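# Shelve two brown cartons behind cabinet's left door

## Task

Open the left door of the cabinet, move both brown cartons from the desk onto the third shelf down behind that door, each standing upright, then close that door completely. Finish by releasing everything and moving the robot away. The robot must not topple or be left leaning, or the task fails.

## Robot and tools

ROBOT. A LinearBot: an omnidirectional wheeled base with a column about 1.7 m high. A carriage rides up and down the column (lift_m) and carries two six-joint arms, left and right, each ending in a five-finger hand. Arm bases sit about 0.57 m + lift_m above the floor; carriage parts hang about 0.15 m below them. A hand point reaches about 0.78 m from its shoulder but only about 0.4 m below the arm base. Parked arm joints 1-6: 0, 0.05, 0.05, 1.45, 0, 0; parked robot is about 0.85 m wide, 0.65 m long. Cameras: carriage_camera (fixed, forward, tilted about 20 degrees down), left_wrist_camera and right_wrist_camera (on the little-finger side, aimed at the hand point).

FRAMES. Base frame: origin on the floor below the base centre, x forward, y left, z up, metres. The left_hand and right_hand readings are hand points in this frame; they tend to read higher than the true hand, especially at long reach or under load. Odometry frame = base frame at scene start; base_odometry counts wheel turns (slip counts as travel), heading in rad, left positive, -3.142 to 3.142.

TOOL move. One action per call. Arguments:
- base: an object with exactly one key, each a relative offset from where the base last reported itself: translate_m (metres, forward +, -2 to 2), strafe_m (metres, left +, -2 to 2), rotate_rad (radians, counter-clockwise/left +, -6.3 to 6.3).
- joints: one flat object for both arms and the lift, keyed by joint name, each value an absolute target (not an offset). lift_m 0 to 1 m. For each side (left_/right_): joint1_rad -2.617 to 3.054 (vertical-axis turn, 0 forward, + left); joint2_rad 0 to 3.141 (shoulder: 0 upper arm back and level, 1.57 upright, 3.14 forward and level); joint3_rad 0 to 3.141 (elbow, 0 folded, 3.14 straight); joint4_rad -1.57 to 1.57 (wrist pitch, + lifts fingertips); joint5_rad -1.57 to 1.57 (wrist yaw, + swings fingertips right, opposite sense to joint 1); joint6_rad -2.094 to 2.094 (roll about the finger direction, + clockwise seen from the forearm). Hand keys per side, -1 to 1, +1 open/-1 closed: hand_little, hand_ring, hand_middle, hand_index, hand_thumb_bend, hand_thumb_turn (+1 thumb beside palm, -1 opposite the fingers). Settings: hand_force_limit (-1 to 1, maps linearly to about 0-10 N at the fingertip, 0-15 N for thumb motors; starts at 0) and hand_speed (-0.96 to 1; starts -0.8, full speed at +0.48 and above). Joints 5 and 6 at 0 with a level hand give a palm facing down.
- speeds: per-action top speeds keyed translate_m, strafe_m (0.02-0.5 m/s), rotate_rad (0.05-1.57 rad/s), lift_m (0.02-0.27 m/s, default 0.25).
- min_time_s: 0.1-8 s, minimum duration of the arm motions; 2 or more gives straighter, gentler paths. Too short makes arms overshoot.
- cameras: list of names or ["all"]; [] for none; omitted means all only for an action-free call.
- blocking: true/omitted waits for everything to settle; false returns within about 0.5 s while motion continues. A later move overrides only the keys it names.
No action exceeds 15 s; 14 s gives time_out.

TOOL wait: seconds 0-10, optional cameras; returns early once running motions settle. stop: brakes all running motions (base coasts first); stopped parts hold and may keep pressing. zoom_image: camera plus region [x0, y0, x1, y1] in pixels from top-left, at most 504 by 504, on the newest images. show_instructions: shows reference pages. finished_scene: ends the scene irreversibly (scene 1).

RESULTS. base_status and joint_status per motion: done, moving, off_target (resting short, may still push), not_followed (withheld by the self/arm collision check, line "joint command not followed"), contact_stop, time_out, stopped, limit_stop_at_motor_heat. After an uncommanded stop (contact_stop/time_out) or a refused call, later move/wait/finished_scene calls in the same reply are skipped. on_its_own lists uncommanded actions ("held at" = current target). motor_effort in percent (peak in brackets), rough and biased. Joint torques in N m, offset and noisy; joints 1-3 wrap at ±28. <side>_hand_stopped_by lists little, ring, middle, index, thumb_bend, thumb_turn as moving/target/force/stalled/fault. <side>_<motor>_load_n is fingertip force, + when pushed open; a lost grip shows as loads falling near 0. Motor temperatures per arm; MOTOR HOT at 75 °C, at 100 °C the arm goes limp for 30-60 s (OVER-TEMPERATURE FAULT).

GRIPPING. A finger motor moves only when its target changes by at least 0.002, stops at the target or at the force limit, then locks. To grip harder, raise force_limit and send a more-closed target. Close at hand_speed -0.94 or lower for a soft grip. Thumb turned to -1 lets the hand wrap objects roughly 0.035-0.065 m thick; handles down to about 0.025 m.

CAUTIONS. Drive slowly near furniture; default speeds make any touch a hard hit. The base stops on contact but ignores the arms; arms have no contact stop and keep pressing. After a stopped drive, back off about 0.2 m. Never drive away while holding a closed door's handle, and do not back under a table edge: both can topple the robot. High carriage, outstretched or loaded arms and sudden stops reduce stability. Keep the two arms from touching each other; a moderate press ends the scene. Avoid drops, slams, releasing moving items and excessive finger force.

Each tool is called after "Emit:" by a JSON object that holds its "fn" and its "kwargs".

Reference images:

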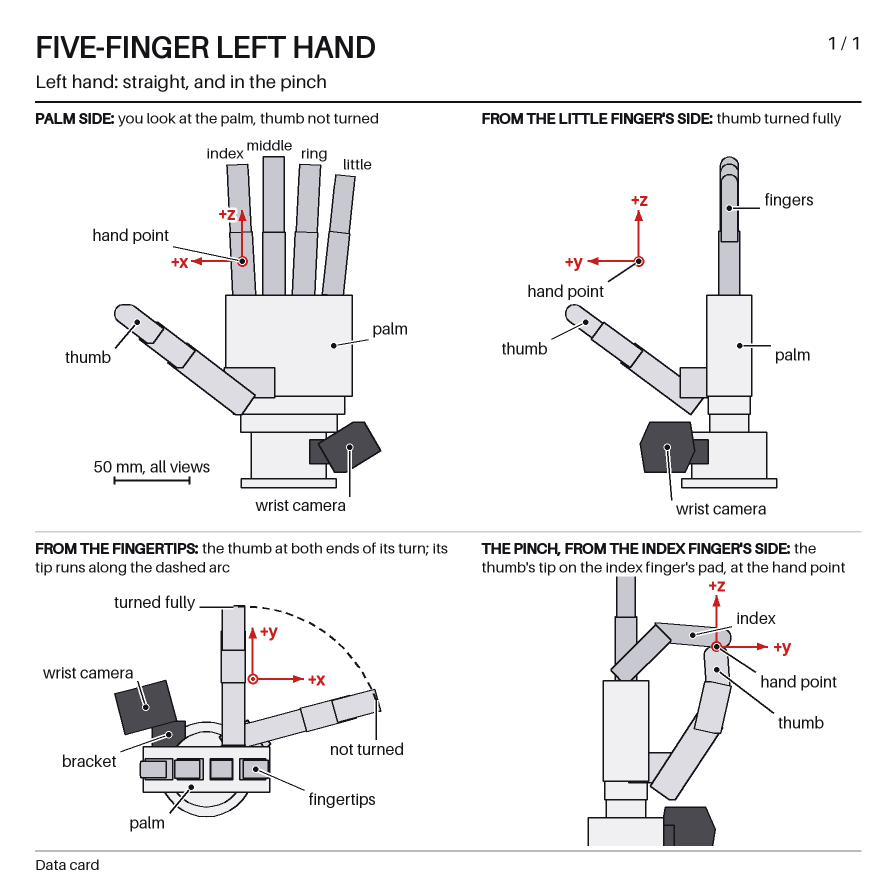

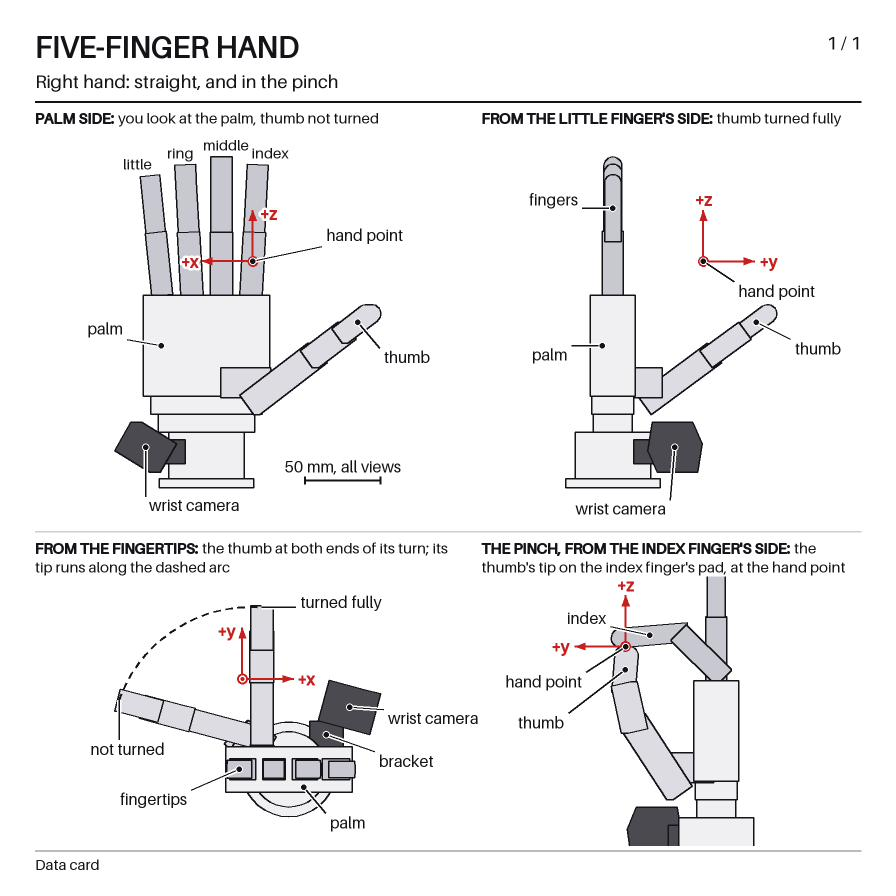

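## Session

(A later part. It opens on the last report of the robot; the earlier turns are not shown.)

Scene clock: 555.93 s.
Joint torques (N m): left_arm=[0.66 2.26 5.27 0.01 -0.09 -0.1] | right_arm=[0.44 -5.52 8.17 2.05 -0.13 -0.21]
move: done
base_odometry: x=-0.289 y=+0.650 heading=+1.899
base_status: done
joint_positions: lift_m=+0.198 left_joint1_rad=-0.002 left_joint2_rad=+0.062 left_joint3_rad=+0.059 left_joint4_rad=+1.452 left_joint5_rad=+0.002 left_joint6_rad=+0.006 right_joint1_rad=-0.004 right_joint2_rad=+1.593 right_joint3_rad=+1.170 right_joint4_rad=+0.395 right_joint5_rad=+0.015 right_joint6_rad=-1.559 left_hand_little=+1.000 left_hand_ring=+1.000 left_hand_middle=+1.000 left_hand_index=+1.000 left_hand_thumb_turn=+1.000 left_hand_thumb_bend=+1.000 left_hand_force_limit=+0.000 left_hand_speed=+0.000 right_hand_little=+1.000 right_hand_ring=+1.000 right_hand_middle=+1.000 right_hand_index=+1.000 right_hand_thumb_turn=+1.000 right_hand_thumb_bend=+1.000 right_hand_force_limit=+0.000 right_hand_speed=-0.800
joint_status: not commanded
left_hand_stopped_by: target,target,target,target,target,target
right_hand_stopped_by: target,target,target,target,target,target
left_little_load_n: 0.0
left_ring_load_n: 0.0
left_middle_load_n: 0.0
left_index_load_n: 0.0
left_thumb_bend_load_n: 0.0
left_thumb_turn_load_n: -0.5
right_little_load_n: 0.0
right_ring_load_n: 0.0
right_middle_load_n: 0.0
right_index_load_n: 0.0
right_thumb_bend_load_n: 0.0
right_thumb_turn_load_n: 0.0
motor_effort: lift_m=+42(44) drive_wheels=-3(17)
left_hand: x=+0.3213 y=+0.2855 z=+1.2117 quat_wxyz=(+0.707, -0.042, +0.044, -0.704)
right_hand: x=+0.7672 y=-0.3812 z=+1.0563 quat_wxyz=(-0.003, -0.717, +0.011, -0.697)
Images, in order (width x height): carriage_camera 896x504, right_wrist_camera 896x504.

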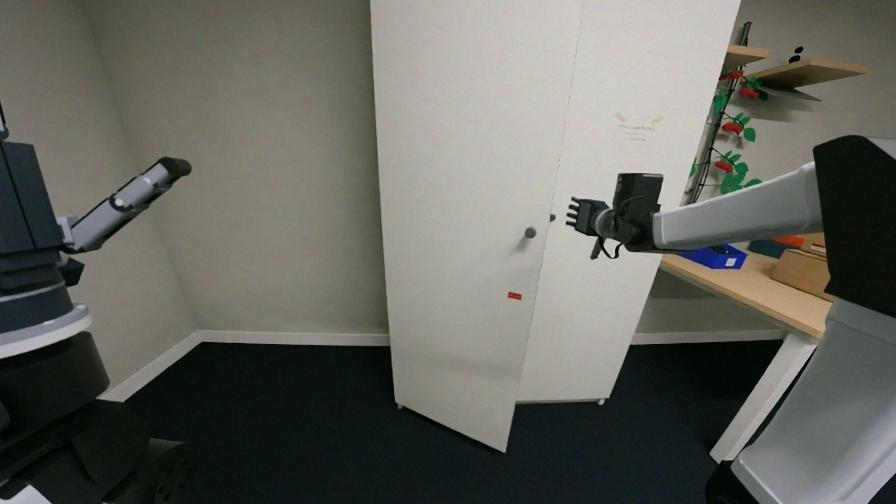

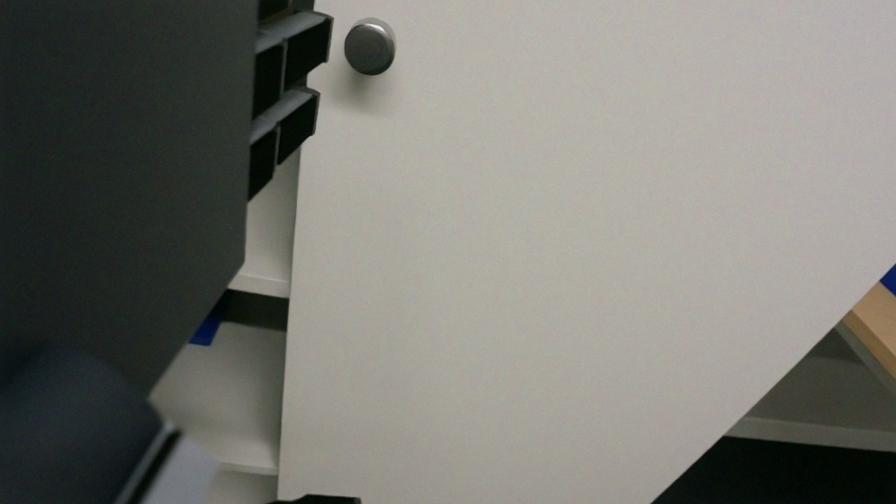

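Emit:
{"fn": "move", "kwargs": {"base": {"translate_m": -0.12}, "speeds": {"translate_m": 0.15}}}

Emit:
{"fn": "move", "kwargs": {"joints": {"right_joint6_rad": 1.57, "right_joint1_rad": 0, "right_joint5_rad": 0}, "base": {"strafe_m": -0.018}, "min_time_s": 2}}

Emit:
{"fn": "move", "kwargs": {"base": {"translate_m": 0.12}, "speeds": {"translate_m": 0.1}, "cameras": ["carriage_camera", "right_wrist_camera"]}}

Scene clock: 575.87 s.
Joint torques (N m): left_arm=[0.53 2.07 5.34 0.07 -0.08 -0.1] | right_arm=[0.2 -5.5 8.25 2.06 -0.11 -0.18]
Motor temperatures (°C): left_arm=[27 32 36 31 29 25] | right_arm=[29 31 43 39 33 29]
move: done
base_odometry: x=-0.250 y=+0.536 heading=+1.899
base_status: done
joint_positions: lift_m=+0.198 left_joint1_rad=-0.002 left_joint2_rad=+0.062 left_joint3_rad=+0.059 left_joint4_rad=+1.453 left_joint5_rad=+0.002 left_joint6_rad=+0.006 right_joint1_rad=-0.003 right_joint2_rad=+1.595 right_joint3_rad=+1.170 right_joint4_rad=+0.394 right_joint5_rad=+0.015 right_joint6_rad=-1.559 left_hand_little=+1.000 left_hand_ring=+1.000 left_hand_middle=+1.000 left_hand_index=+1.000 left_hand_thumb_turn=+1.000 left_hand_thumb_bend=+1.000 left_hand_force_limit=+0.000 left_hand_speed=+0.000 right_hand_little=+1.000 right_hand_ring=+1.000 right_hand_middle=+1.000 right_hand_index=+1.000 right_hand_thumb_turn=+1.000 right_hand_thumb_bend=+1.000 right_hand_force_limit=+0.000 right_hand_speed=-0.800
joint_status: not commanded
left_hand_stopped_by: target,target,target,target,target,target
right_hand_stopped_by: target,target,target,target,target,target
left_little_load_n: 0.0
left_ring_load_n: 0.0
left_middle_load_n: 0.0
left_index_load_n: 0.0
left_thumb_bend_load_n: 0.0
left_thumb_turn_load_n: 0.0
right_little_load_n: 0.0
right_ring_load_n: 0.0
right_middle_load_n: 0.5
right_index_load_n: 0.0
right_thumb_bend_load_n: 0.0
right_thumb_turn_load_n: 0.0
motor_effort: lift_m=+43(44) drive_wheels=-2(11)
left_hand: x=+0.3212 y=+0.2855 z=+1.2117 quat_wxyz=(+0.707, -0.042, +0.044, -0.704)
right_hand: x=+0.7676 y=-0.3809 z=+1.0550 quat_wxyz=(-0.002, -0.718, +0.010, -0.696)
pictures: none

Scene clock: 578.43 s.
Joint torques (N m): left_arm=[0.31 2.26 5.46 -0.02 -0.02 -0.12] | right_arm=[0.4 -5.67 8.28 2.09 -0.12 0.13]
move: done
base_odometry: x=-0.233 y=+0.542 heading=+1.899
base_status: done
joint_positions: lift_m=+0.198 left_joint1_rad=-0.001 left_joint2_rad=+0.062 left_joint3_rad=+0.058 left_joint4_rad=+1.453 left_joint5_rad=+0.002 left_joint6_rad=+0.006 right_joint1_rad=-0.006 right_joint2_rad=+1.595 right_joint3_rad=+1.171 right_joint4_rad=+0.394 right_joint5_rad=+0.012 right_joint6_rad=+1.555 left_hand_little=+1.000 left_hand_ring=+1.000 left_hand_middle=+1.000 left_hand_index=+1.000 left_hand_thumb_turn=+1.000 left_hand_thumb_bend=+1.000 left_hand_force_limit=+0.000 left_hand_speed=+0.000 right_hand_little=+1.000 right_hand_ring=+1.000 right_hand_middle=+1.000 right_hand_index=+1.000 right_hand_thumb_turn=+1.000 right_hand_thumb_bend=+1.000 right_hand_force_limit=+0.000 right_hand_speed=-0.800
joint_status: all done
left_hand_stopped_by: target,target,target,target,target,target
right_hand_stopped_by: target,target,target,target,target,target
left_little_load_n: 0.0
left_ring_load_n: 0.0
left_middle_load_n: 0.0
left_index_load_n: 0.0
left_thumb_bend_load_n: 0.0
left_thumb_turn_load_n: 0.0
right_little_load_n: 0.0
right_ring_load_n: 0.0
right_middle_load_n: 0.0
right_index_load_n: 0.0
right_thumb_bend_load_n: 0.0
right_thumb_turn_load_n: 0.0
motor_effort: lift_m=+43(45) drive_wheels=+1(9)
left_hand: x=+0.3214 y=+0.2856 z=+1.2115 quat_wxyz=(+0.708, -0.042, +0.044, -0.704)
right_hand: x=+0.7717 y=-0.2612 z=+1.1166 quat_wxyz=(+0.696, +0.000, +0.718, -0.012)
pictures: none

Scene clock: 580.33 s.
Joint torques (N m): left_arm=[0.55 2.3 5.46 0.03 -0.06 -0.09] | right_arm=[0.44 -5.81 8.13 2.06 -0.11 0.16]
move: done
base_odometry: x=-0.272 y=+0.656 heading=+1.899
base_status: done
joint_positions: lift_m=+0.198 left_joint1_rad=-0.001 left_joint2_rad=+0.062 left_joint3_rad=+0.058 left_joint4_rad=+1.451 left_joint5_rad=+0.002 left_joint6_rad=+0.006 right_joint1_rad=-0.006 right_joint2_rad=+1.595 right_joint3_rad=+1.172 right_joint4_rad=+0.394 right_joint5_rad=+0.012 right_joint6_rad=+1.556 left_hand_little=+1.000 left_hand_ring=+1.000 left_hand_middle=+1.000 left_hand_index=+1.000 left_hand_thumb_turn=+1.000 left_hand_thumb_bend=+1.000 left_hand_force_limit=+0.000 left_hand_speed=+0.000 right_hand_little=+1.000 right_hand_ring=+1.000 right_hand_middle=+1.000 right_hand_index=+1.000 right_hand_thumb_turn=+1.000 right_hand_thumb_bend=+1.000 right_hand_force_limit=+0.000 right_hand_speed=-0.800
joint_status: not commanded
left_hand_stopped_by: target,target,target,target,target,target
right_hand_stopped_by: target,target,target,target,target,target
left_little_load_n: 0.0
left_ring_load_n: 0.0
left_middle_load_n: 0.0
left_index_load_n: 0.0
left_thumb_bend_load_n: 0.0
left_thumb_turn_load_n: 0.0
right_little_load_n: 0.0
right_ring_load_n: 0.0
right_middle_load_n: 0.0
right_index_load_n: 0.0
right_thumb_bend_load_n: 0.0
right_thumb_turn_load_n: 0.0
motor_effort: lift_m=+43(44) drive_wheels=-6(12)
left_hand: x=+0.3220 y=+0.2856 z=+1.2113 quat_wxyz=(+0.707, -0.043, +0.045, -0.704)
right_hand: x=+0.7717 y=-0.2612 z=+1.1170 quat_wxyz=(+0.696, +0.001, +0.718, -0.011)
Images, in order (width x height): carriage_camera 896x504, right_wrist_camera 896x504.

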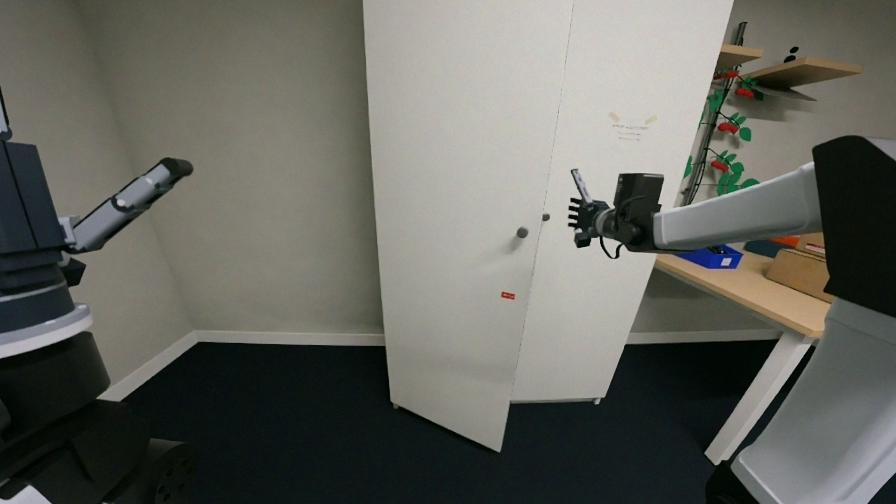

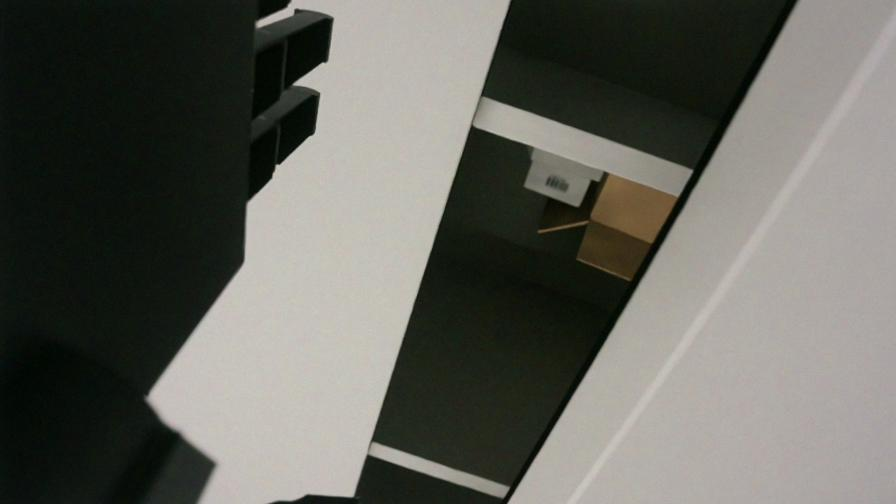

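Emit:
{"fn": "move", "kwargs": {"base": {"translate_m": 0.05}, "speeds": {"translate_m": 0.1}}}

Emit:
{"fn": "move", "kwargs": {"base": {"strafe_m": 0.04}, "speeds": {"strafe_m": 0.05}, "joints": {"right_hand_index": -0.2, "right_hand_middle": -0.2, "right_hand_ring": -0.2, "right_hand_little": -0.2, "right_hand_speed": -0.5}, "cameras": ["carriage_camera", "right_wrist_camera"]}}

Scene clock: 587.97 s.
Joint torques (N m): left_arm=[0.5 2.18 5.31 -0.03 -0.09 -0.12] | right_arm=[0.27 -5.76 8.44 2.06 -0.15 0.16]
move: done
base_odometry: x=-0.288 y=+0.703 heading=+1.898
base_status: done
joint_positions: lift_m=+0.198 left_joint1_rad=-0.001 left_joint2_rad=+0.062 left_joint3_rad=+0.058 left_joint4_rad=+1.452 left_joint5_rad=+0.002 left_joint6_rad=+0.006 right_joint1_rad=-0.006 right_joint2_rad=+1.595 right_joint3_rad=+1.172 right_joint4_rad=+0.394 right_joint5_rad=+0.012 right_joint6_rad=+1.556 left_hand_little=+1.000 left_hand_ring=+1.000 left_hand_middle=+1.000 left_hand_index=+1.000 left_hand_thumb_turn=+1.000 left_hand_thumb_bend=+1.000 left_hand_force_limit=+0.000 left_hand_speed=+0.000 right_hand_little=+1.000 right_hand_ring=+1.000 right_hand_middle=+1.000 right_hand_index=+1.000 right_hand_thumb_turn=+1.000 right_hand_thumb_bend=+1.000 right_hand_force_limit=+0.000 right_hand_speed=-0.800
joint_status: not commanded
left_hand_stopped_by: target,target,target,target,target,target
right_hand_stopped_by: target,target,target,target,target,target
left_little_load_n: 0.0
left_ring_load_n: 0.0
left_middle_load_n: 0.0
left_index_load_n: 0.0
left_thumb_bend_load_n: 0.0
left_thumb_turn_load_n: 0.0
right_little_load_n: 0.0
right_ring_load_n: 0.0
right_middle_load_n: 0.0
right_index_load_n: 0.0
right_thumb_bend_load_n: 0.0
right_thumb_turn_load_n: -0.5
motor_effort: lift_m=+44(45) drive_wheels=-6(16)
left_hand: x=+0.3216 y=+0.2856 z=+1.2115 quat_wxyz=(+0.708, -0.043, +0.044, -0.704)
right_hand: x=+0.7717 y=-0.2612 z=+1.1170 quat_wxyz=(+0.696, +0.001, +0.718, -0.011)
pictures: none

Scene clock: 589.33 s.
Joint torques (N m): left_arm=[0.49 2.21 5.41 0.02 -0.06 -0.07] | right_arm=[0.09 -5.63 8.18 2.06 -0.11 0.17]
move: done
base_odometry: x=-0.326 y=+0.691 heading=+1.898
base_status: done
joint_positions: lift_m=+0.198 left_joint1_rad=-0.001 left_joint2_rad=+0.062 left_joint3_rad=+0.058 left_joint4_rad=+1.453 left_joint5_rad=+0.002 left_joint6_rad=+0.006 right_joint1_rad=-0.003 right_joint2_rad=+1.595 right_joint3_rad=+1.172 right_joint4_rad=+0.394 right_joint5_rad=+0.011 right_joint6_rad=+1.556 left_hand_little=+1.000 left_hand_ring=+1.000 left_hand_middle=+1.000 left_hand_index=+1.000 left_hand_thumb_turn=+1.000 left_hand_thumb_bend=+1.000 left_hand_force_limit=+0.000 left_hand_speed=+0.000 right_hand_little=-0.200 right_hand_ring=-0.200 right_hand_middle=-0.200 right_hand_index=-0.200 right_hand_thumb_turn=+1.000 right_hand_thumb_bend=+1.000 right_hand_force_limit=+0.000 right_hand_speed=-0.500
joint_status: all done
left_hand_stopped_by: target,target,target,target,target,target
right_hand_stopped_by: target,target,target,target,target,target
left_little_load_n: 0.0
left_ring_load_n: 0.0
left_middle_load_n: 0.0
left_index_load_n: 0.0
left_thumb_bend_load_n: 0.0
left_thumb_turn_load_n: 0.0
right_little_load_n: 0.0
right_ring_load_n: 0.0
right_middle_load_n: 0.0
right_index_load_n: 0.0
right_thumb_bend_load_n: 0.0
right_thumb_turn_load_n: 0.0
motor_effort: lift_m=+45(45) drive_wheels=-4(10)
left_hand: x=+0.3214 y=+0.2856 z=+1.2115 quat_wxyz=(+0.708, -0.042, +0.044, -0.704)
right_hand: x=+0.7715 y=-0.2598 z=+1.1171 quat_wxyz=(+0.696, +0.000, +0.718, -0.010)
Images, in order (width x height): carriage_camera 896x504, right_wrist_camera 896x504.

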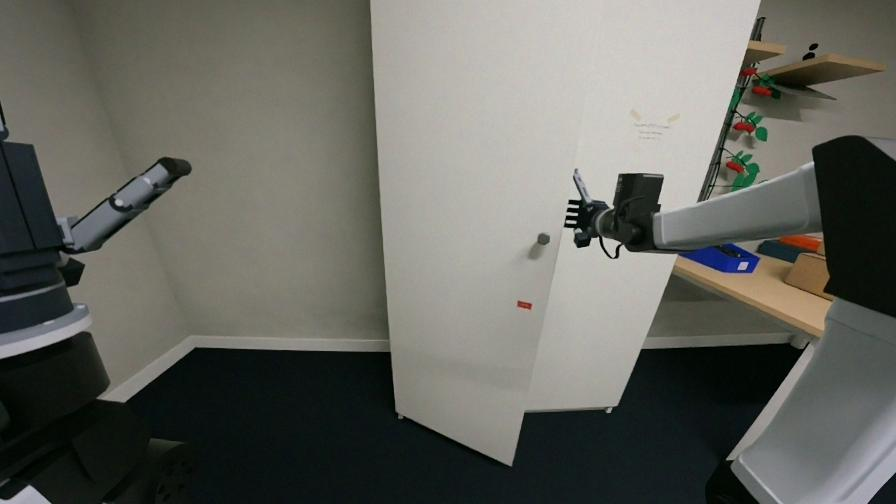

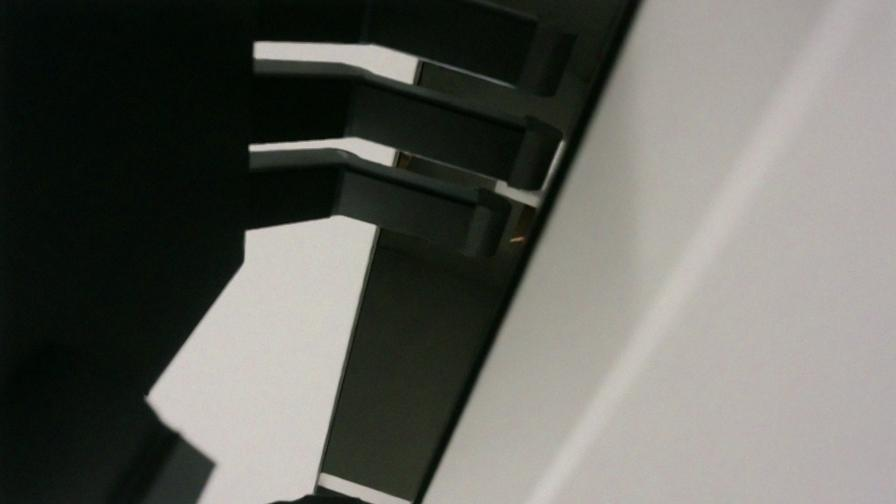

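Emit:
{"fn": "move", "kwargs": {"base": {"strafe_m": 0.02}, "speeds": {"strafe_m": 0.05}, "cameras": ["right_wrist_camera"]}}

Scene clock: 593.17 s.
Joint torques (N m): left_arm=[0.39 2.35 5.27 0.08 -0.08 -0.07] | right_arm=[0.53 -5.72 8.17 2.08 -0.16 -0.04]
move: done
base_odometry: x=-0.345 y=+0.684 heading=+1.897
base_status: done
joint_positions: lift_m=+0.198 left_joint1_rad=-0.001 left_joint2_rad=+0.062 left_joint3_rad=+0.058 left_joint4_rad=+1.453 left_joint5_rad=+0.002 left_joint6_rad=+0.006 right_joint1_rad=-0.008 right_joint2_rad=+1.595 right_joint3_rad=+1.172 right_joint4_rad=+0.394 right_joint5_rad=+0.019 right_joint6_rad=+1.572 left_hand_little=+1.000 left_hand_ring=+1.000 left_hand_middle=+1.000 left_hand_index=+1.000 left_hand_thumb_turn=+1.000 left_hand_thumb_bend=+1.000 left_hand_force_limit=+0.000 left_hand_speed=+0.000 right_hand_little=-0.200 right_hand_ring=-0.200 right_hand_middle=-0.200 right_hand_index=-0.200 right_hand_thumb_turn=+1.000 right_hand_thumb_bend=+1.000 right_hand_force_limit=+0.000 right_hand_speed=-0.500
joint_status: not commanded
left_hand_stopped_by: target,target,target,target,target,target
right_hand_stopped_by: target,target,target,target,target,target
left_little_load_n: 0.0
left_ring_load_n: 0.0
left_middle_load_n: 0.0
left_index_load_n: 0.0
left_thumb_bend_load_n: 0.0
left_thumb_turn_load_n: 0.0
right_little_load_n: 0.5
right_ring_load_n: 0.0
right_middle_load_n: 0.0
right_index_load_n: 0.0
right_thumb_bend_load_n: -0.5
right_thumb_turn_load_n: 0.0
motor_effort: lift_m=+43(45) drive_wheels=-2(13)
left_hand: x=+0.3214 y=+0.2856 z=+1.2115 quat_wxyz=(+0.708, -0.042, +0.044, -0.704)
right_hand: x=+0.7722 y=-0.2643 z=+1.1181 quat_wxyz=(+0.697, +0.010, +0.717, -0.009)
Images, in order (width x height): right_wrist_camera 896x504.

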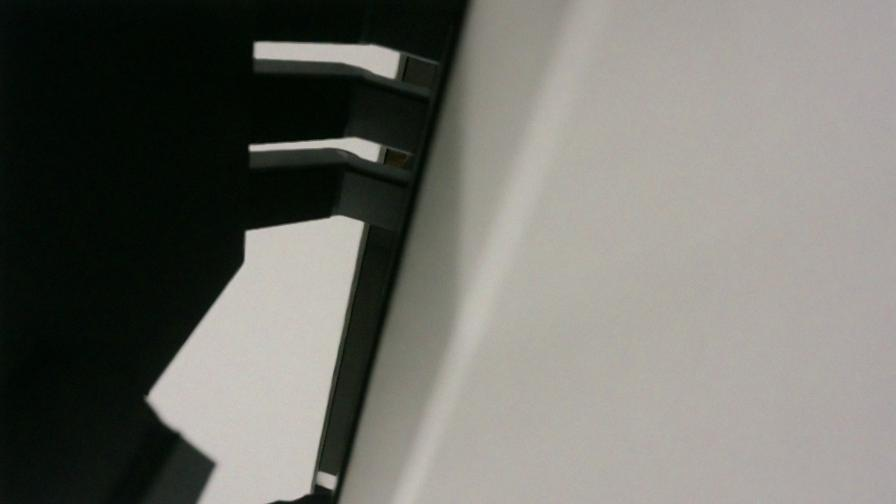

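Emit:
{"fn": "move", "kwargs": {"base": {"translate_m": -0.05}, "speeds": {"translate_m": 0.04}, "cameras": ["carriage_camera", "right_wrist_camera"]}}

Scene clock: 596.83 s.
Joint torques (N m): left_arm=[0.49 2.22 5.33 0.03 -0.07 -0.07] | right_arm=[0.59 -5.93 8.31 2.03 -0.13 -0.08]
move: done
base_odometry: x=-0.329 y=+0.637 heading=+1.898
base_status: done
joint_positions: lift_m=+0.198 left_joint1_rad=-0.001 left_joint2_rad=+0.062 left_joint3_rad=+0.058 left_joint4_rad=+1.452 left_joint5_rad=+0.002 left_joint6_rad=+0.006 right_joint1_rad=-0.008 right_joint2_rad=+1.597 right_joint3_rad=+1.172 right_joint4_rad=+0.392 right_joint5_rad=+0.016 right_joint6_rad=+1.578 left_hand_little=+1.000 left_hand_ring=+1.000 left_hand_middle=+1.000 left_hand_index=+1.000 left_hand_thumb_turn=+1.000 left_hand_thumb_bend=+1.000 left_hand_force_limit=+0.000 left_hand_speed=+0.000 right_hand_little=-0.200 right_hand_ring=-0.200 right_hand_middle=-0.200 right_hand_index=-0.200 right_hand_thumb_turn=+1.000 right_hand_thumb_bend=+1.000 right_hand_force_limit=+0.000 right_hand_speed=-0.500
joint_status: not commanded
left_hand_stopped_by: target,target,target,target,target,target
right_hand_stopped_by: target,target,target,target,target,target
left_little_load_n: 0.0
left_ring_load_n: 0.0
left_middle_load_n: 0.0
left_index_load_n: 0.0
left_thumb_bend_load_n: 0.0
left_thumb_turn_load_n: 0.0
right_little_load_n: 0.0
right_ring_load_n: 0.0
right_middle_load_n: 0.0
right_index_load_n: 0.0
right_thumb_bend_load_n: 0.0
right_thumb_turn_load_n: 0.0
motor_effort: lift_m=+44(45) drive_wheels=+0(9)
left_hand: x=+0.3217 y=+0.2856 z=+1.2114 quat_wxyz=(+0.708, -0.043, +0.044, -0.704)
right_hand: x=+0.7724 y=-0.2639 z=+1.1173 quat_wxyz=(+0.696, +0.011, +0.718, -0.006)
Images, in order (width x height): carriage_camera 896x504, right_wrist_camera 896x504.

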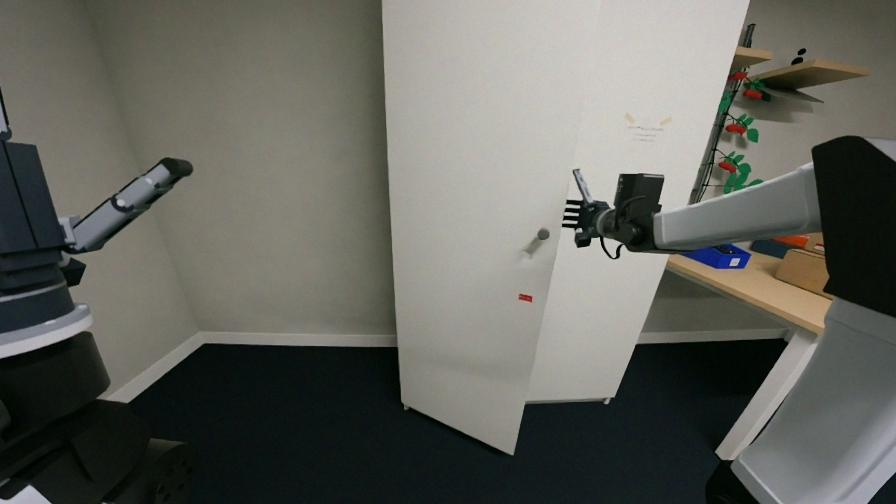

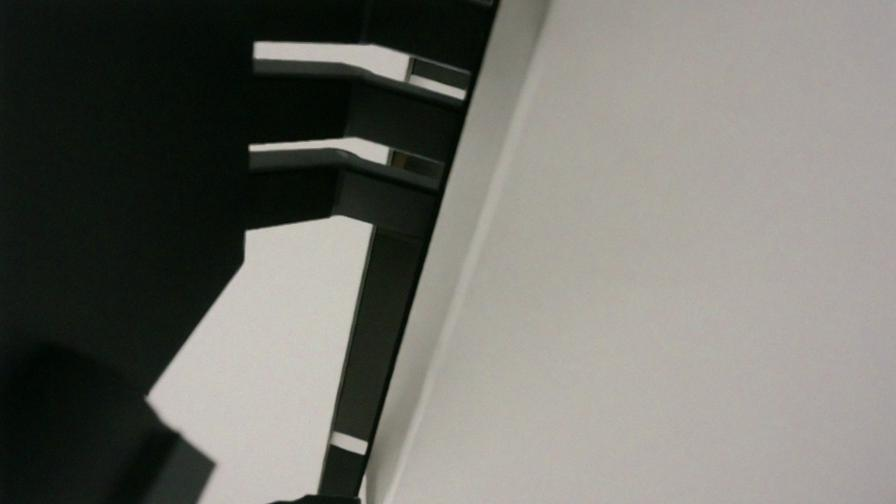

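Emit:
{"fn": "move", "kwargs": {"base": {"strafe_m": 0.02}, "speeds": {"strafe_m": 0.05}}}

Emit:
{"fn": "move", "kwargs": {"base": {"translate_m": -0.05}, "speeds": {"translate_m": 0.05}}}

Emit:
{"fn": "move", "kwargs": {"base": {"strafe_m": 0.03}, "speeds": {"strafe_m": 0.05}}}

Emit:
{"fn": "move", "kwargs": {"base": {"translate_m": -0.05}, "speeds": {"translate_m": 0.05}, "cameras": ["carriage_camera", "right_wrist_camera"]}}

Scene clock: 601.23 s.
Joint torques (N m): left_arm=[0.35 2.14 5.59 0.04 -0.04 -0.09] | right_arm=[1.84 -5.85 8.21 2.02 -0.5 -0.37]
move: done
base_odometry: x=-0.347 y=+0.630 heading=+1.898
base_status: done
joint_positions: lift_m=+0.198 left_joint1_rad=-0.001 left_joint2_rad=+0.062 left_joint3_rad=+0.058 left_joint4_rad=+1.453 left_joint5_rad=+0.002 left_joint6_rad=+0.006 right_joint1_rad=-0.022 right_joint2_rad=+1.597 right_joint3_rad=+1.172 right_joint4_rad=+0.392 right_joint5_rad=+0.050 right_joint6_rad=+1.603 left_hand_little=+1.000 left_hand_ring=+1.000 left_hand_middle=+1.000 left_hand_index=+1.000 left_hand_thumb_turn=+1.000 left_hand_thumb_bend=+1.000 left_hand_force_limit=+0.000 left_hand_speed=+0.000 right_hand_little=-0.200 right_hand_ring=-0.200 right_hand_middle=-0.200 right_hand_index=-0.200 right_hand_thumb_turn=+1.000 right_hand_thumb_bend=+1.000 right_hand_force_limit=+0.000 right_hand_speed=-0.500
joint_status: not commanded
left_hand_stopped_by: target,target,target,target,target,target
right_hand_stopped_by: target,target,target,target,target,target
left_little_load_n: 0.0
left_ring_load_n: 0.0
left_middle_load_n: 0.0
left_index_load_n: 0.0
left_thumb_bend_load_n: -0.5
left_thumb_turn_load_n: 0.0
right_little_load_n: 0.0
right_ring_load_n: 0.0
right_middle_load_n: 0.0
right_index_load_n: 0.0
right_thumb_bend_load_n: 0.0
right_thumb_turn_load_n: 0.0
motor_effort: lift_m=+43(45) drive_wheels=+0(9)
left_hand: x=+0.3216 y=+0.2856 z=+1.2113 quat_wxyz=(+0.708, -0.042, +0.044, -0.704)
right_hand: x=+0.7747 y=-0.2792 z=+1.1188 quat_wxyz=(+0.695, +0.037, +0.718, -0.015)
pictures: none

Scene clock: 602.73 s.
Joint torques (N m): left_arm=[0.42 2.18 5.45 0.07 -0.08 -0.09] | right_arm=[0.49 -6.06 7.92 2.03 -0.18 -0.17]
move: done
base_odometry: x=-0.332 y=+0.583 heading=+1.898
base_status: done
joint_positions: lift_m=+0.198 left_joint1_rad=-0.001 left_joint2_rad=+0.062 left_joint3_rad=+0.058 left_joint4_rad=+1.452 left_joint5_rad=+0.002 left_joint6_rad=+0.006 right_joint1_rad=-0.008 right_joint2_rad=+1.599 right_joint3_rad=+1.174 right_joint4_rad=+0.395 right_joint5_rad=+0.017 right_joint6_rad=+1.584 left_hand_little=+1.000 left_hand_ring=+1.000 left_hand_middle=+1.000 left_hand_index=+1.000 left_hand_thumb_turn=+1.000 left_hand_thumb_bend=+1.000 left_hand_force_limit=+0.000 left_hand_speed=+0.000 right_hand_little=-0.200 right_hand_ring=-0.200 right_hand_middle=-0.200 right_hand_index=-0.200 right_hand_thumb_turn=+1.000 right_hand_thumb_bend=+1.000 right_hand_force_limit=+0.000 right_hand_speed=-0.500
joint_status: not commanded
left_hand_stopped_by: target,target,target,target,target,target
right_hand_stopped_by: target,target,target,target,target,target
left_little_load_n: 0.0
left_ring_load_n: 0.0
left_middle_load_n: 0.0
left_index_load_n: 0.0
left_thumb_bend_load_n: 0.0
left_thumb_turn_load_n: 0.0
right_little_load_n: 0.0
right_ring_load_n: 0.0
right_middle_load_n: 0.0
right_index_load_n: 0.0
right_thumb_bend_load_n: 0.0
right_thumb_turn_load_n: 0.0
motor_effort: lift_m=+44(45) drive_wheels=-2(11)
left_hand: x=+0.3218 y=+0.2856 z=+1.2113 quat_wxyz=(+0.708, -0.043, +0.044, -0.704)
right_hand: x=+0.7731 y=-0.2645 z=+1.1184 quat_wxyz=(+0.696, +0.014, +0.717, -0.004)
pictures: none

Scene clock: 603.83 s.
Joint torques (N m): left_arm=[0.47 2.02 5.45 0.06 -0.08 -0.14] | right_arm=[2.04 -6.09 8.03 2.05 -0.58 -0.47]
move: done
base_odometry: x=-0.360 y=+0.573 heading=+1.898
base_status: done
joint_positions: lift_m=+0.198 left_joint1_rad=-0.001 left_joint2_rad=+0.062 left_joint3_rad=+0.057 left_joint4_rad=+1.452 left_joint5_rad=+0.002 left_joint6_rad=+0.006 right_joint1_rad=-0.026 right_joint2_rad=+1.599 right_joint3_rad=+1.174 right_joint4_rad=+0.396 right_joint5_rad=+0.061 right_joint6_rad=+1.611 left_hand_little=+1.000 left_hand_ring=+1.000 left_hand_middle=+1.000 left_hand_index=+1.000 left_hand_thumb_turn=+1.000 left_hand_thumb_bend=+1.000 left_hand_force_limit=+0.000 left_hand_speed=+0.000 right_hand_little=-0.200 right_hand_ring=-0.200 right_hand_middle=-0.200 right_hand_index=-0.200 right_hand_thumb_turn=+1.000 right_hand_thumb_bend=+1.000 right_hand_force_limit=+0.000 right_hand_speed=-0.500
joint_status: not commanded
left_hand_stopped_by: target,target,target,target,target,target
right_hand_stopped_by: target,target,target,target,target,target
left_little_load_n: 0.0
left_ring_load_n: 0.0
left_middle_load_n: 0.0
left_index_load_n: 0.0
left_thumb_bend_load_n: 0.0
left_thumb_turn_load_n: 0.0
right_little_load_n: 0.0
right_ring_load_n: 0.0
right_middle_load_n: 0.0
right_index_load_n: 0.0
right_thumb_bend_load_n: 0.5
right_thumb_turn_load_n: 0.5
motor_effort: lift_m=+44(45) drive_wheels=+0(6)
left_hand: x=+0.3218 y=+0.2856 z=+1.2112 quat_wxyz=(+0.708, -0.043, +0.044, -0.704)
right_hand: x=+0.7760 y=-0.2842 z=+1.1202 quat_wxyz=(+0.697, +0.045, +0.716, -0.017)
pictures: none

Scene clock: 605.33 s.
Joint torques (N m): left_arm=[0.62 2.22 5.38 0.07 -0.04 -0.11] | right_arm=[0.54 -6.05 7.94 2.01 -0.16 -0.15]
move: done
base_odometry: x=-0.344 y=+0.526 heading=+1.898
base_status: done
joint_positions: lift_m=+0.198 left_joint1_rad=-0.001 left_joint2_rad=+0.062 left_joint3_rad=+0.057 left_joint4_rad=+1.453 left_joint5_rad=+0.002 left_joint6_rad=+0.006 right_joint1_rad=-0.008 right_joint2_rad=+1.600 right_joint3_rad=+1.176 right_joint4_rad=+0.398 right_joint5_rad=+0.017 right_joint6_rad=+1.584 left_hand_little=+1.000 left_hand_ring=+1.000 left_hand_middle=+1.000 left_hand_index=+1.000 left_hand_thumb_turn=+1.000 left_hand_thumb_bend=+1.000 left_hand_force_limit=+0.000 left_hand_speed=+0.000 right_hand_little=-0.200 right_hand_ring=-0.200 right_hand_middle=-0.200 right_hand_index=-0.200 right_hand_thumb_turn=+1.000 right_hand_thumb_bend=+1.000 right_hand_force_limit=+0.000 right_hand_speed=-0.500
joint_status: not commanded
left_hand_stopped_by: target,target,target,target,target,target
right_hand_stopped_by: target,target,target,target,target,target
left_little_load_n: 0.0
left_ring_load_n: 0.5
left_middle_load_n: 0.0
left_index_load_n: 0.0
left_thumb_bend_load_n: 0.0
left_thumb_turn_load_n: 0.0
right_little_load_n: 0.0
right_ring_load_n: 0.0
right_middle_load_n: 0.0
right_index_load_n: 0.0
right_thumb_bend_load_n: 0.0
right_thumb_turn_load_n: 0.0
motor_effort: lift_m=+45(45) drive_wheels=-2(12)
left_hand: x=+0.3216 y=+0.2856 z=+1.2113 quat_wxyz=(+0.708, -0.042, +0.044, -0.704)
right_hand: x=+0.7733 y=-0.2645 z=+1.1191 quat_wxyz=(+0.697, +0.014, +0.716, -0.004)
Images, in order (width x height): carriage_camera 896x504, right_wrist_camera 896x504.

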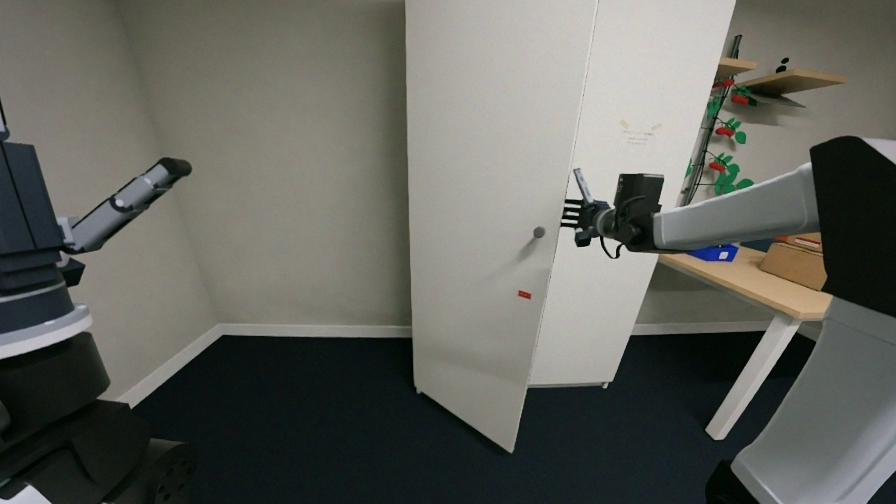

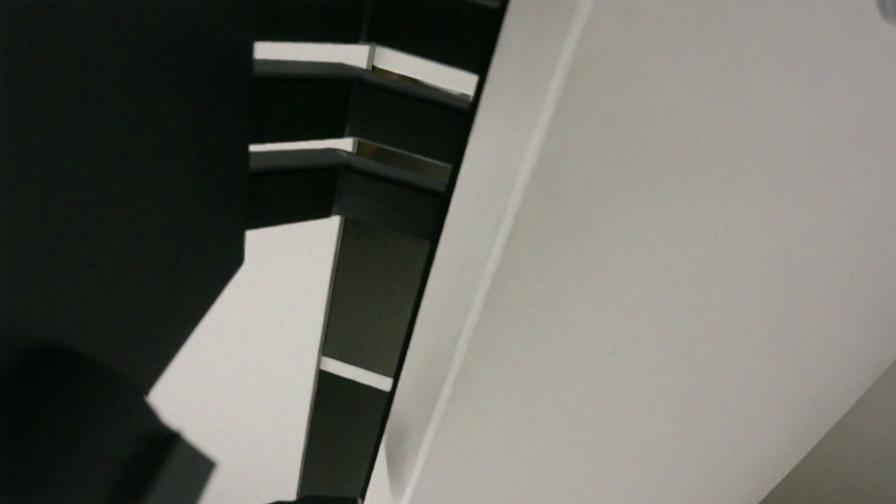

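Emit:
{"fn": "move", "kwargs": {"base": {"strafe_m": 0.035}, "speeds": {"strafe_m": 0.06}}}

Emit:
{"fn": "move", "kwargs": {"base": {"translate_m": -0.05}, "speeds": {"translate_m": 0.05}}}

Emit:
{"fn": "move", "kwargs": {"base": {"strafe_m": 0.045}, "speeds": {"strafe_m": 0.06}}}

Emit:
{"fn": "move", "kwargs": {"base": {"translate_m": -0.05}, "speeds": {"translate_m": 0.05}, "cameras": ["carriage_camera", "right_wrist_camera"]}}

Scene clock: 610.13 s.
Joint torques (N m): left_arm=[0.43 2.24 5.55 0.08 -0.09 -0.11] | right_arm=[2.45 -5.98 7.88 1.95 -0.6 -0.56]
move: done
base_odometry: x=-0.377 y=+0.514 heading=+1.898
base_status: done
joint_positions: lift_m=+0.198 left_joint1_rad=-0.001 left_joint2_rad=+0.062 left_joint3_rad=+0.057 left_joint4_rad=+1.453 left_joint5_rad=+0.002 left_joint6_rad=+0.006 right_joint1_rad=-0.028 right_joint2_rad=+1.600 right_joint3_rad=+1.176 right_joint4_rad=+0.400 right_joint5_rad=+0.067 right_joint6_rad=+1.616 left_hand_little=+1.000 left_hand_ring=+1.000 left_hand_middle=+1.000 left_hand_index=+1.000 left_hand_thumb_turn=+1.000 left_hand_thumb_bend=+1.000 left_hand_force_limit=+0.000 left_hand_speed=+0.000 right_hand_little=-0.200 right_hand_ring=-0.200 right_hand_middle=-0.200 right_hand_index=-0.200 right_hand_thumb_turn=+1.000 right_hand_thumb_bend=+1.000 right_hand_force_limit=+0.000 right_hand_speed=-0.500
joint_status: not commanded
left_hand_stopped_by: target,target,target,target,target,target
right_hand_stopped_by: target,target,target,target,target,target
left_little_load_n: 0.0
left_ring_load_n: 0.0
left_middle_load_n: 0.0
left_index_load_n: 0.0
left_thumb_bend_load_n: 0.0
left_thumb_turn_load_n: 0.0
right_little_load_n: 0.0
right_ring_load_n: 0.0
right_middle_load_n: 0.0
right_index_load_n: 0.0
right_thumb_bend_load_n: 0.5
right_thumb_turn_load_n: 0.5
motor_effort: lift_m=+41(45) drive_wheels=+1(7)
left_hand: x=+0.3217 y=+0.2856 z=+1.2111 quat_wxyz=(+0.708, -0.043, +0.044, -0.704)
right_hand: x=+0.7764 y=-0.2864 z=+1.1216 quat_wxyz=(+0.698, +0.050, +0.714, -0.018)
pictures: none

Scene clock: 611.63 s.
Joint torques (N m): left_arm=[0.55 2.25 5.57 0.06 -0.07 -0.05] | right_arm=[0.88 -6.09 7.97 1.96 -0.19 -0.14]
move: done
base_odometry: x=-0.361 y=+0.467 heading=+1.898
base_status: done
joint_positions: lift_m=+0.198 left_joint1_rad=-0.001 left_joint2_rad=+0.062 left_joint3_rad=+0.057 left_joint4_rad=+1.454 left_joint5_rad=+0.002 left_joint6_rad=+0.006 right_joint1_rad=-0.010 right_joint2_rad=+1.600 right_joint3_rad=+1.177 right_joint4_rad=+0.401 right_joint5_rad=+0.019 right_joint6_rad=+1.584 left_hand_little=+1.000 left_hand_ring=+1.000 left_hand_middle=+1.000 left_hand_index=+1.000 left_hand_thumb_turn=+1.000 left_hand_thumb_bend=+1.000 left_hand_force_limit=+0.000 left_hand_speed=+0.000 right_hand_little=-0.200 right_hand_ring=-0.200 right_hand_middle=-0.200 right_hand_index=-0.200 right_hand_thumb_turn=+1.000 right_hand_thumb_bend=+1.000 right_hand_force_limit=+0.000 right_hand_speed=-0.500
joint_status: not commanded
left_hand_stopped_by: target,target,target,target,target,target
right_hand_stopped_by: target,target,target,target,target,target
left_little_load_n: 0.0
left_ring_load_n: 0.0
left_middle_load_n: 0.0
left_index_load_n: 0.0
left_thumb_bend_load_n: 0.0
left_thumb_turn_load_n: 0.0
right_little_load_n: 0.0
right_ring_load_n: 0.0
right_middle_load_n: 0.5
right_index_load_n: 0.0
right_thumb_bend_load_n: 0.0
right_thumb_turn_load_n: 0.0
motor_effort: lift_m=+43(45) drive_wheels=-2(10)
left_hand: x=+0.3216 y=+0.2856 z=+1.2112 quat_wxyz=(+0.708, -0.043, +0.044, -0.704)
right_hand: x=+0.7735 y=-0.2657 z=+1.1207 quat_wxyz=(+0.699, +0.015, +0.715, -0.005)
pictures: none

Scene clock: 612.93 s.
Joint torques (N m): left_arm=[0.38 2.11 5.48 0.01 -0.02 -0.09] | right_arm=[2.69 -6.24 8.14 1.92 -0.69 -0.62]
move: done
base_odometry: x=-0.404 y=+0.452 heading=+1.898
base_status: done
joint_positions: lift_m=+0.198 left_joint1_rad=+0.000 left_joint2_rad=+0.062 left_joint3_rad=+0.057 left_joint4_rad=+1.453 left_joint5_rad=+0.002 left_joint6_rad=+0.006 right_joint1_rad=-0.031 right_joint2_rad=+1.600 right_joint3_rad=+1.177 right_joint4_rad=+0.407 right_joint5_rad=+0.074 right_joint6_rad=+1.623 left_hand_little=+1.000 left_hand_ring=+1.000 left_hand_middle=+1.000 left_hand_index=+1.000 left_hand_thumb_turn=+1.000 left_hand_thumb_bend=+1.000 left_hand_force_limit=+0.000 left_hand_speed=+0.000 right_hand_little=-0.200 right_hand_ring=-0.200 right_hand_middle=-0.200 right_hand_index=-0.200 right_hand_thumb_turn=+1.000 right_hand_thumb_bend=+1.000 right_hand_force_limit=+0.000 right_hand_speed=-0.500
joint_status: not commanded
left_hand_stopped_by: target,target,target,target,target,target
right_hand_stopped_by: target,target,target,target,target,target
left_little_load_n: 0.0
left_ring_load_n: 0.0
left_middle_load_n: 0.0
left_index_load_n: 0.0
left_thumb_bend_load_n: 0.0
left_thumb_turn_load_n: 0.0
right_little_load_n: 0.0
right_ring_load_n: 0.0
right_middle_load_n: 0.0
right_index_load_n: 0.0
right_thumb_bend_load_n: 0.5
right_thumb_turn_load_n: 1.0
motor_effort: lift_m=+43(44) drive_wheels=+1(9)
left_hand: x=+0.3219 y=+0.2857 z=+1.2111 quat_wxyz=(+0.708, -0.043, +0.044, -0.704)
right_hand: x=+0.7766 y=-0.2898 z=+1.1245 quat_wxyz=(+0.701, +0.056, +0.711, -0.019)
pictures: none

Scene clock: 614.43 s.
Joint torques (N m): left_arm=[0.38 2.09 5.49 0.02 -0.08 -0.1] | right_arm=[0.85 -6.22 7.62 1.97 -0.17 -0.17]
move: done
base_odometry: x=-0.388 y=+0.405 heading=+1.898
base_status: done
joint_positions: lift_m=+0.198 left_joint1_rad=+0.000 left_joint2_rad=+0.062 left_joint3_rad=+0.057 left_joint4_rad=+1.453 left_joint5_rad=+0.002 left_joint6_rad=+0.006 right_joint1_rad=-0.010 right_joint2_rad=+1.600 right_joint3_rad=+1.178 right_joint4_rad=+0.403 right_joint5_rad=+0.019 right_joint6_rad=+1.584 left_hand_little=+1.000 left_hand_ring=+1.000 left_hand_middle=+1.000 left_hand_index=+1.000 left_hand_thumb_turn=+1.000 left_hand_thumb_bend=+1.000 left_hand_force_limit=+0.000 left_hand_speed=+0.000 right_hand_little=-0.200 right_hand_ring=-0.200 right_hand_middle=-0.200 right_hand_index=-0.200 right_hand_thumb_turn=+1.000 right_hand_thumb_bend=+1.000 right_hand_force_limit=+0.000 right_hand_speed=-0.500
joint_status: not commanded
left_hand_stopped_by: target,target,target,target,target,target
right_hand_stopped_by: target,target,target,target,target,target
left_little_load_n: 0.0
left_ring_load_n: 0.0
left_middle_load_n: 0.0
left_index_load_n: 0.0
left_thumb_bend_load_n: 0.0
left_thumb_turn_load_n: -0.5
right_little_load_n: 0.0
right_ring_load_n: 0.0
right_middle_load_n: 0.5
right_index_load_n: -0.5
right_thumb_bend_load_n: 0.0
right_thumb_turn_load_n: 0.0
motor_effort: lift_m=+42(45) drive_wheels=-2(8)
left_hand: x=+0.3218 y=+0.2857 z=+1.2111 quat_wxyz=(+0.708, -0.043, +0.044, -0.704)
right_hand: x=+0.7734 y=-0.2657 z=+1.1221 quat_wxyz=(+0.700, +0.015, +0.714, -0.005)
Images, in order (width x height): carriage_camera 896x504, right_wrist_camera 896x504.

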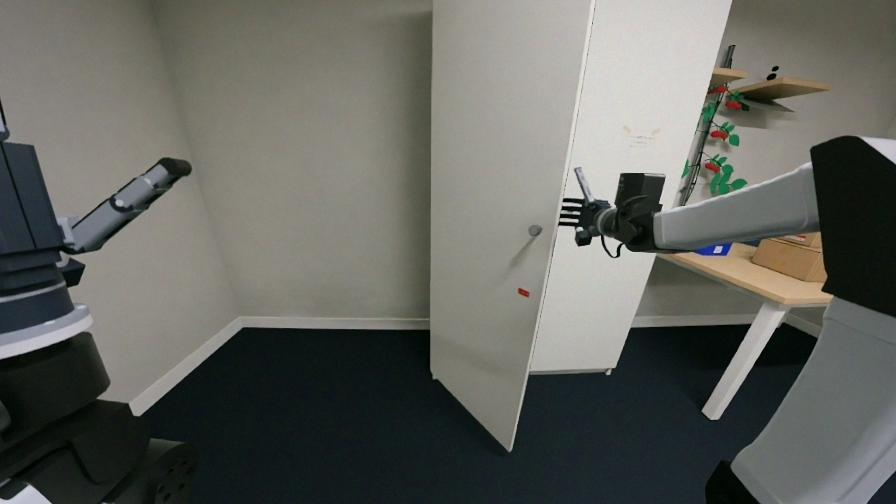

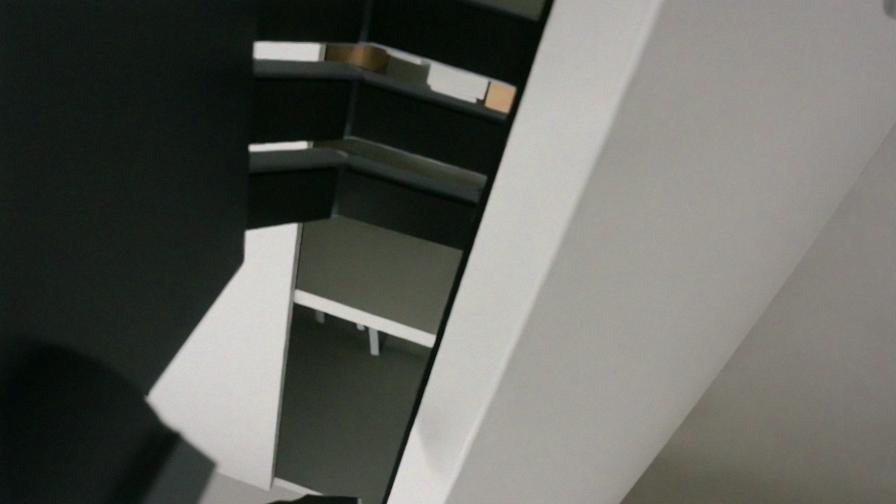

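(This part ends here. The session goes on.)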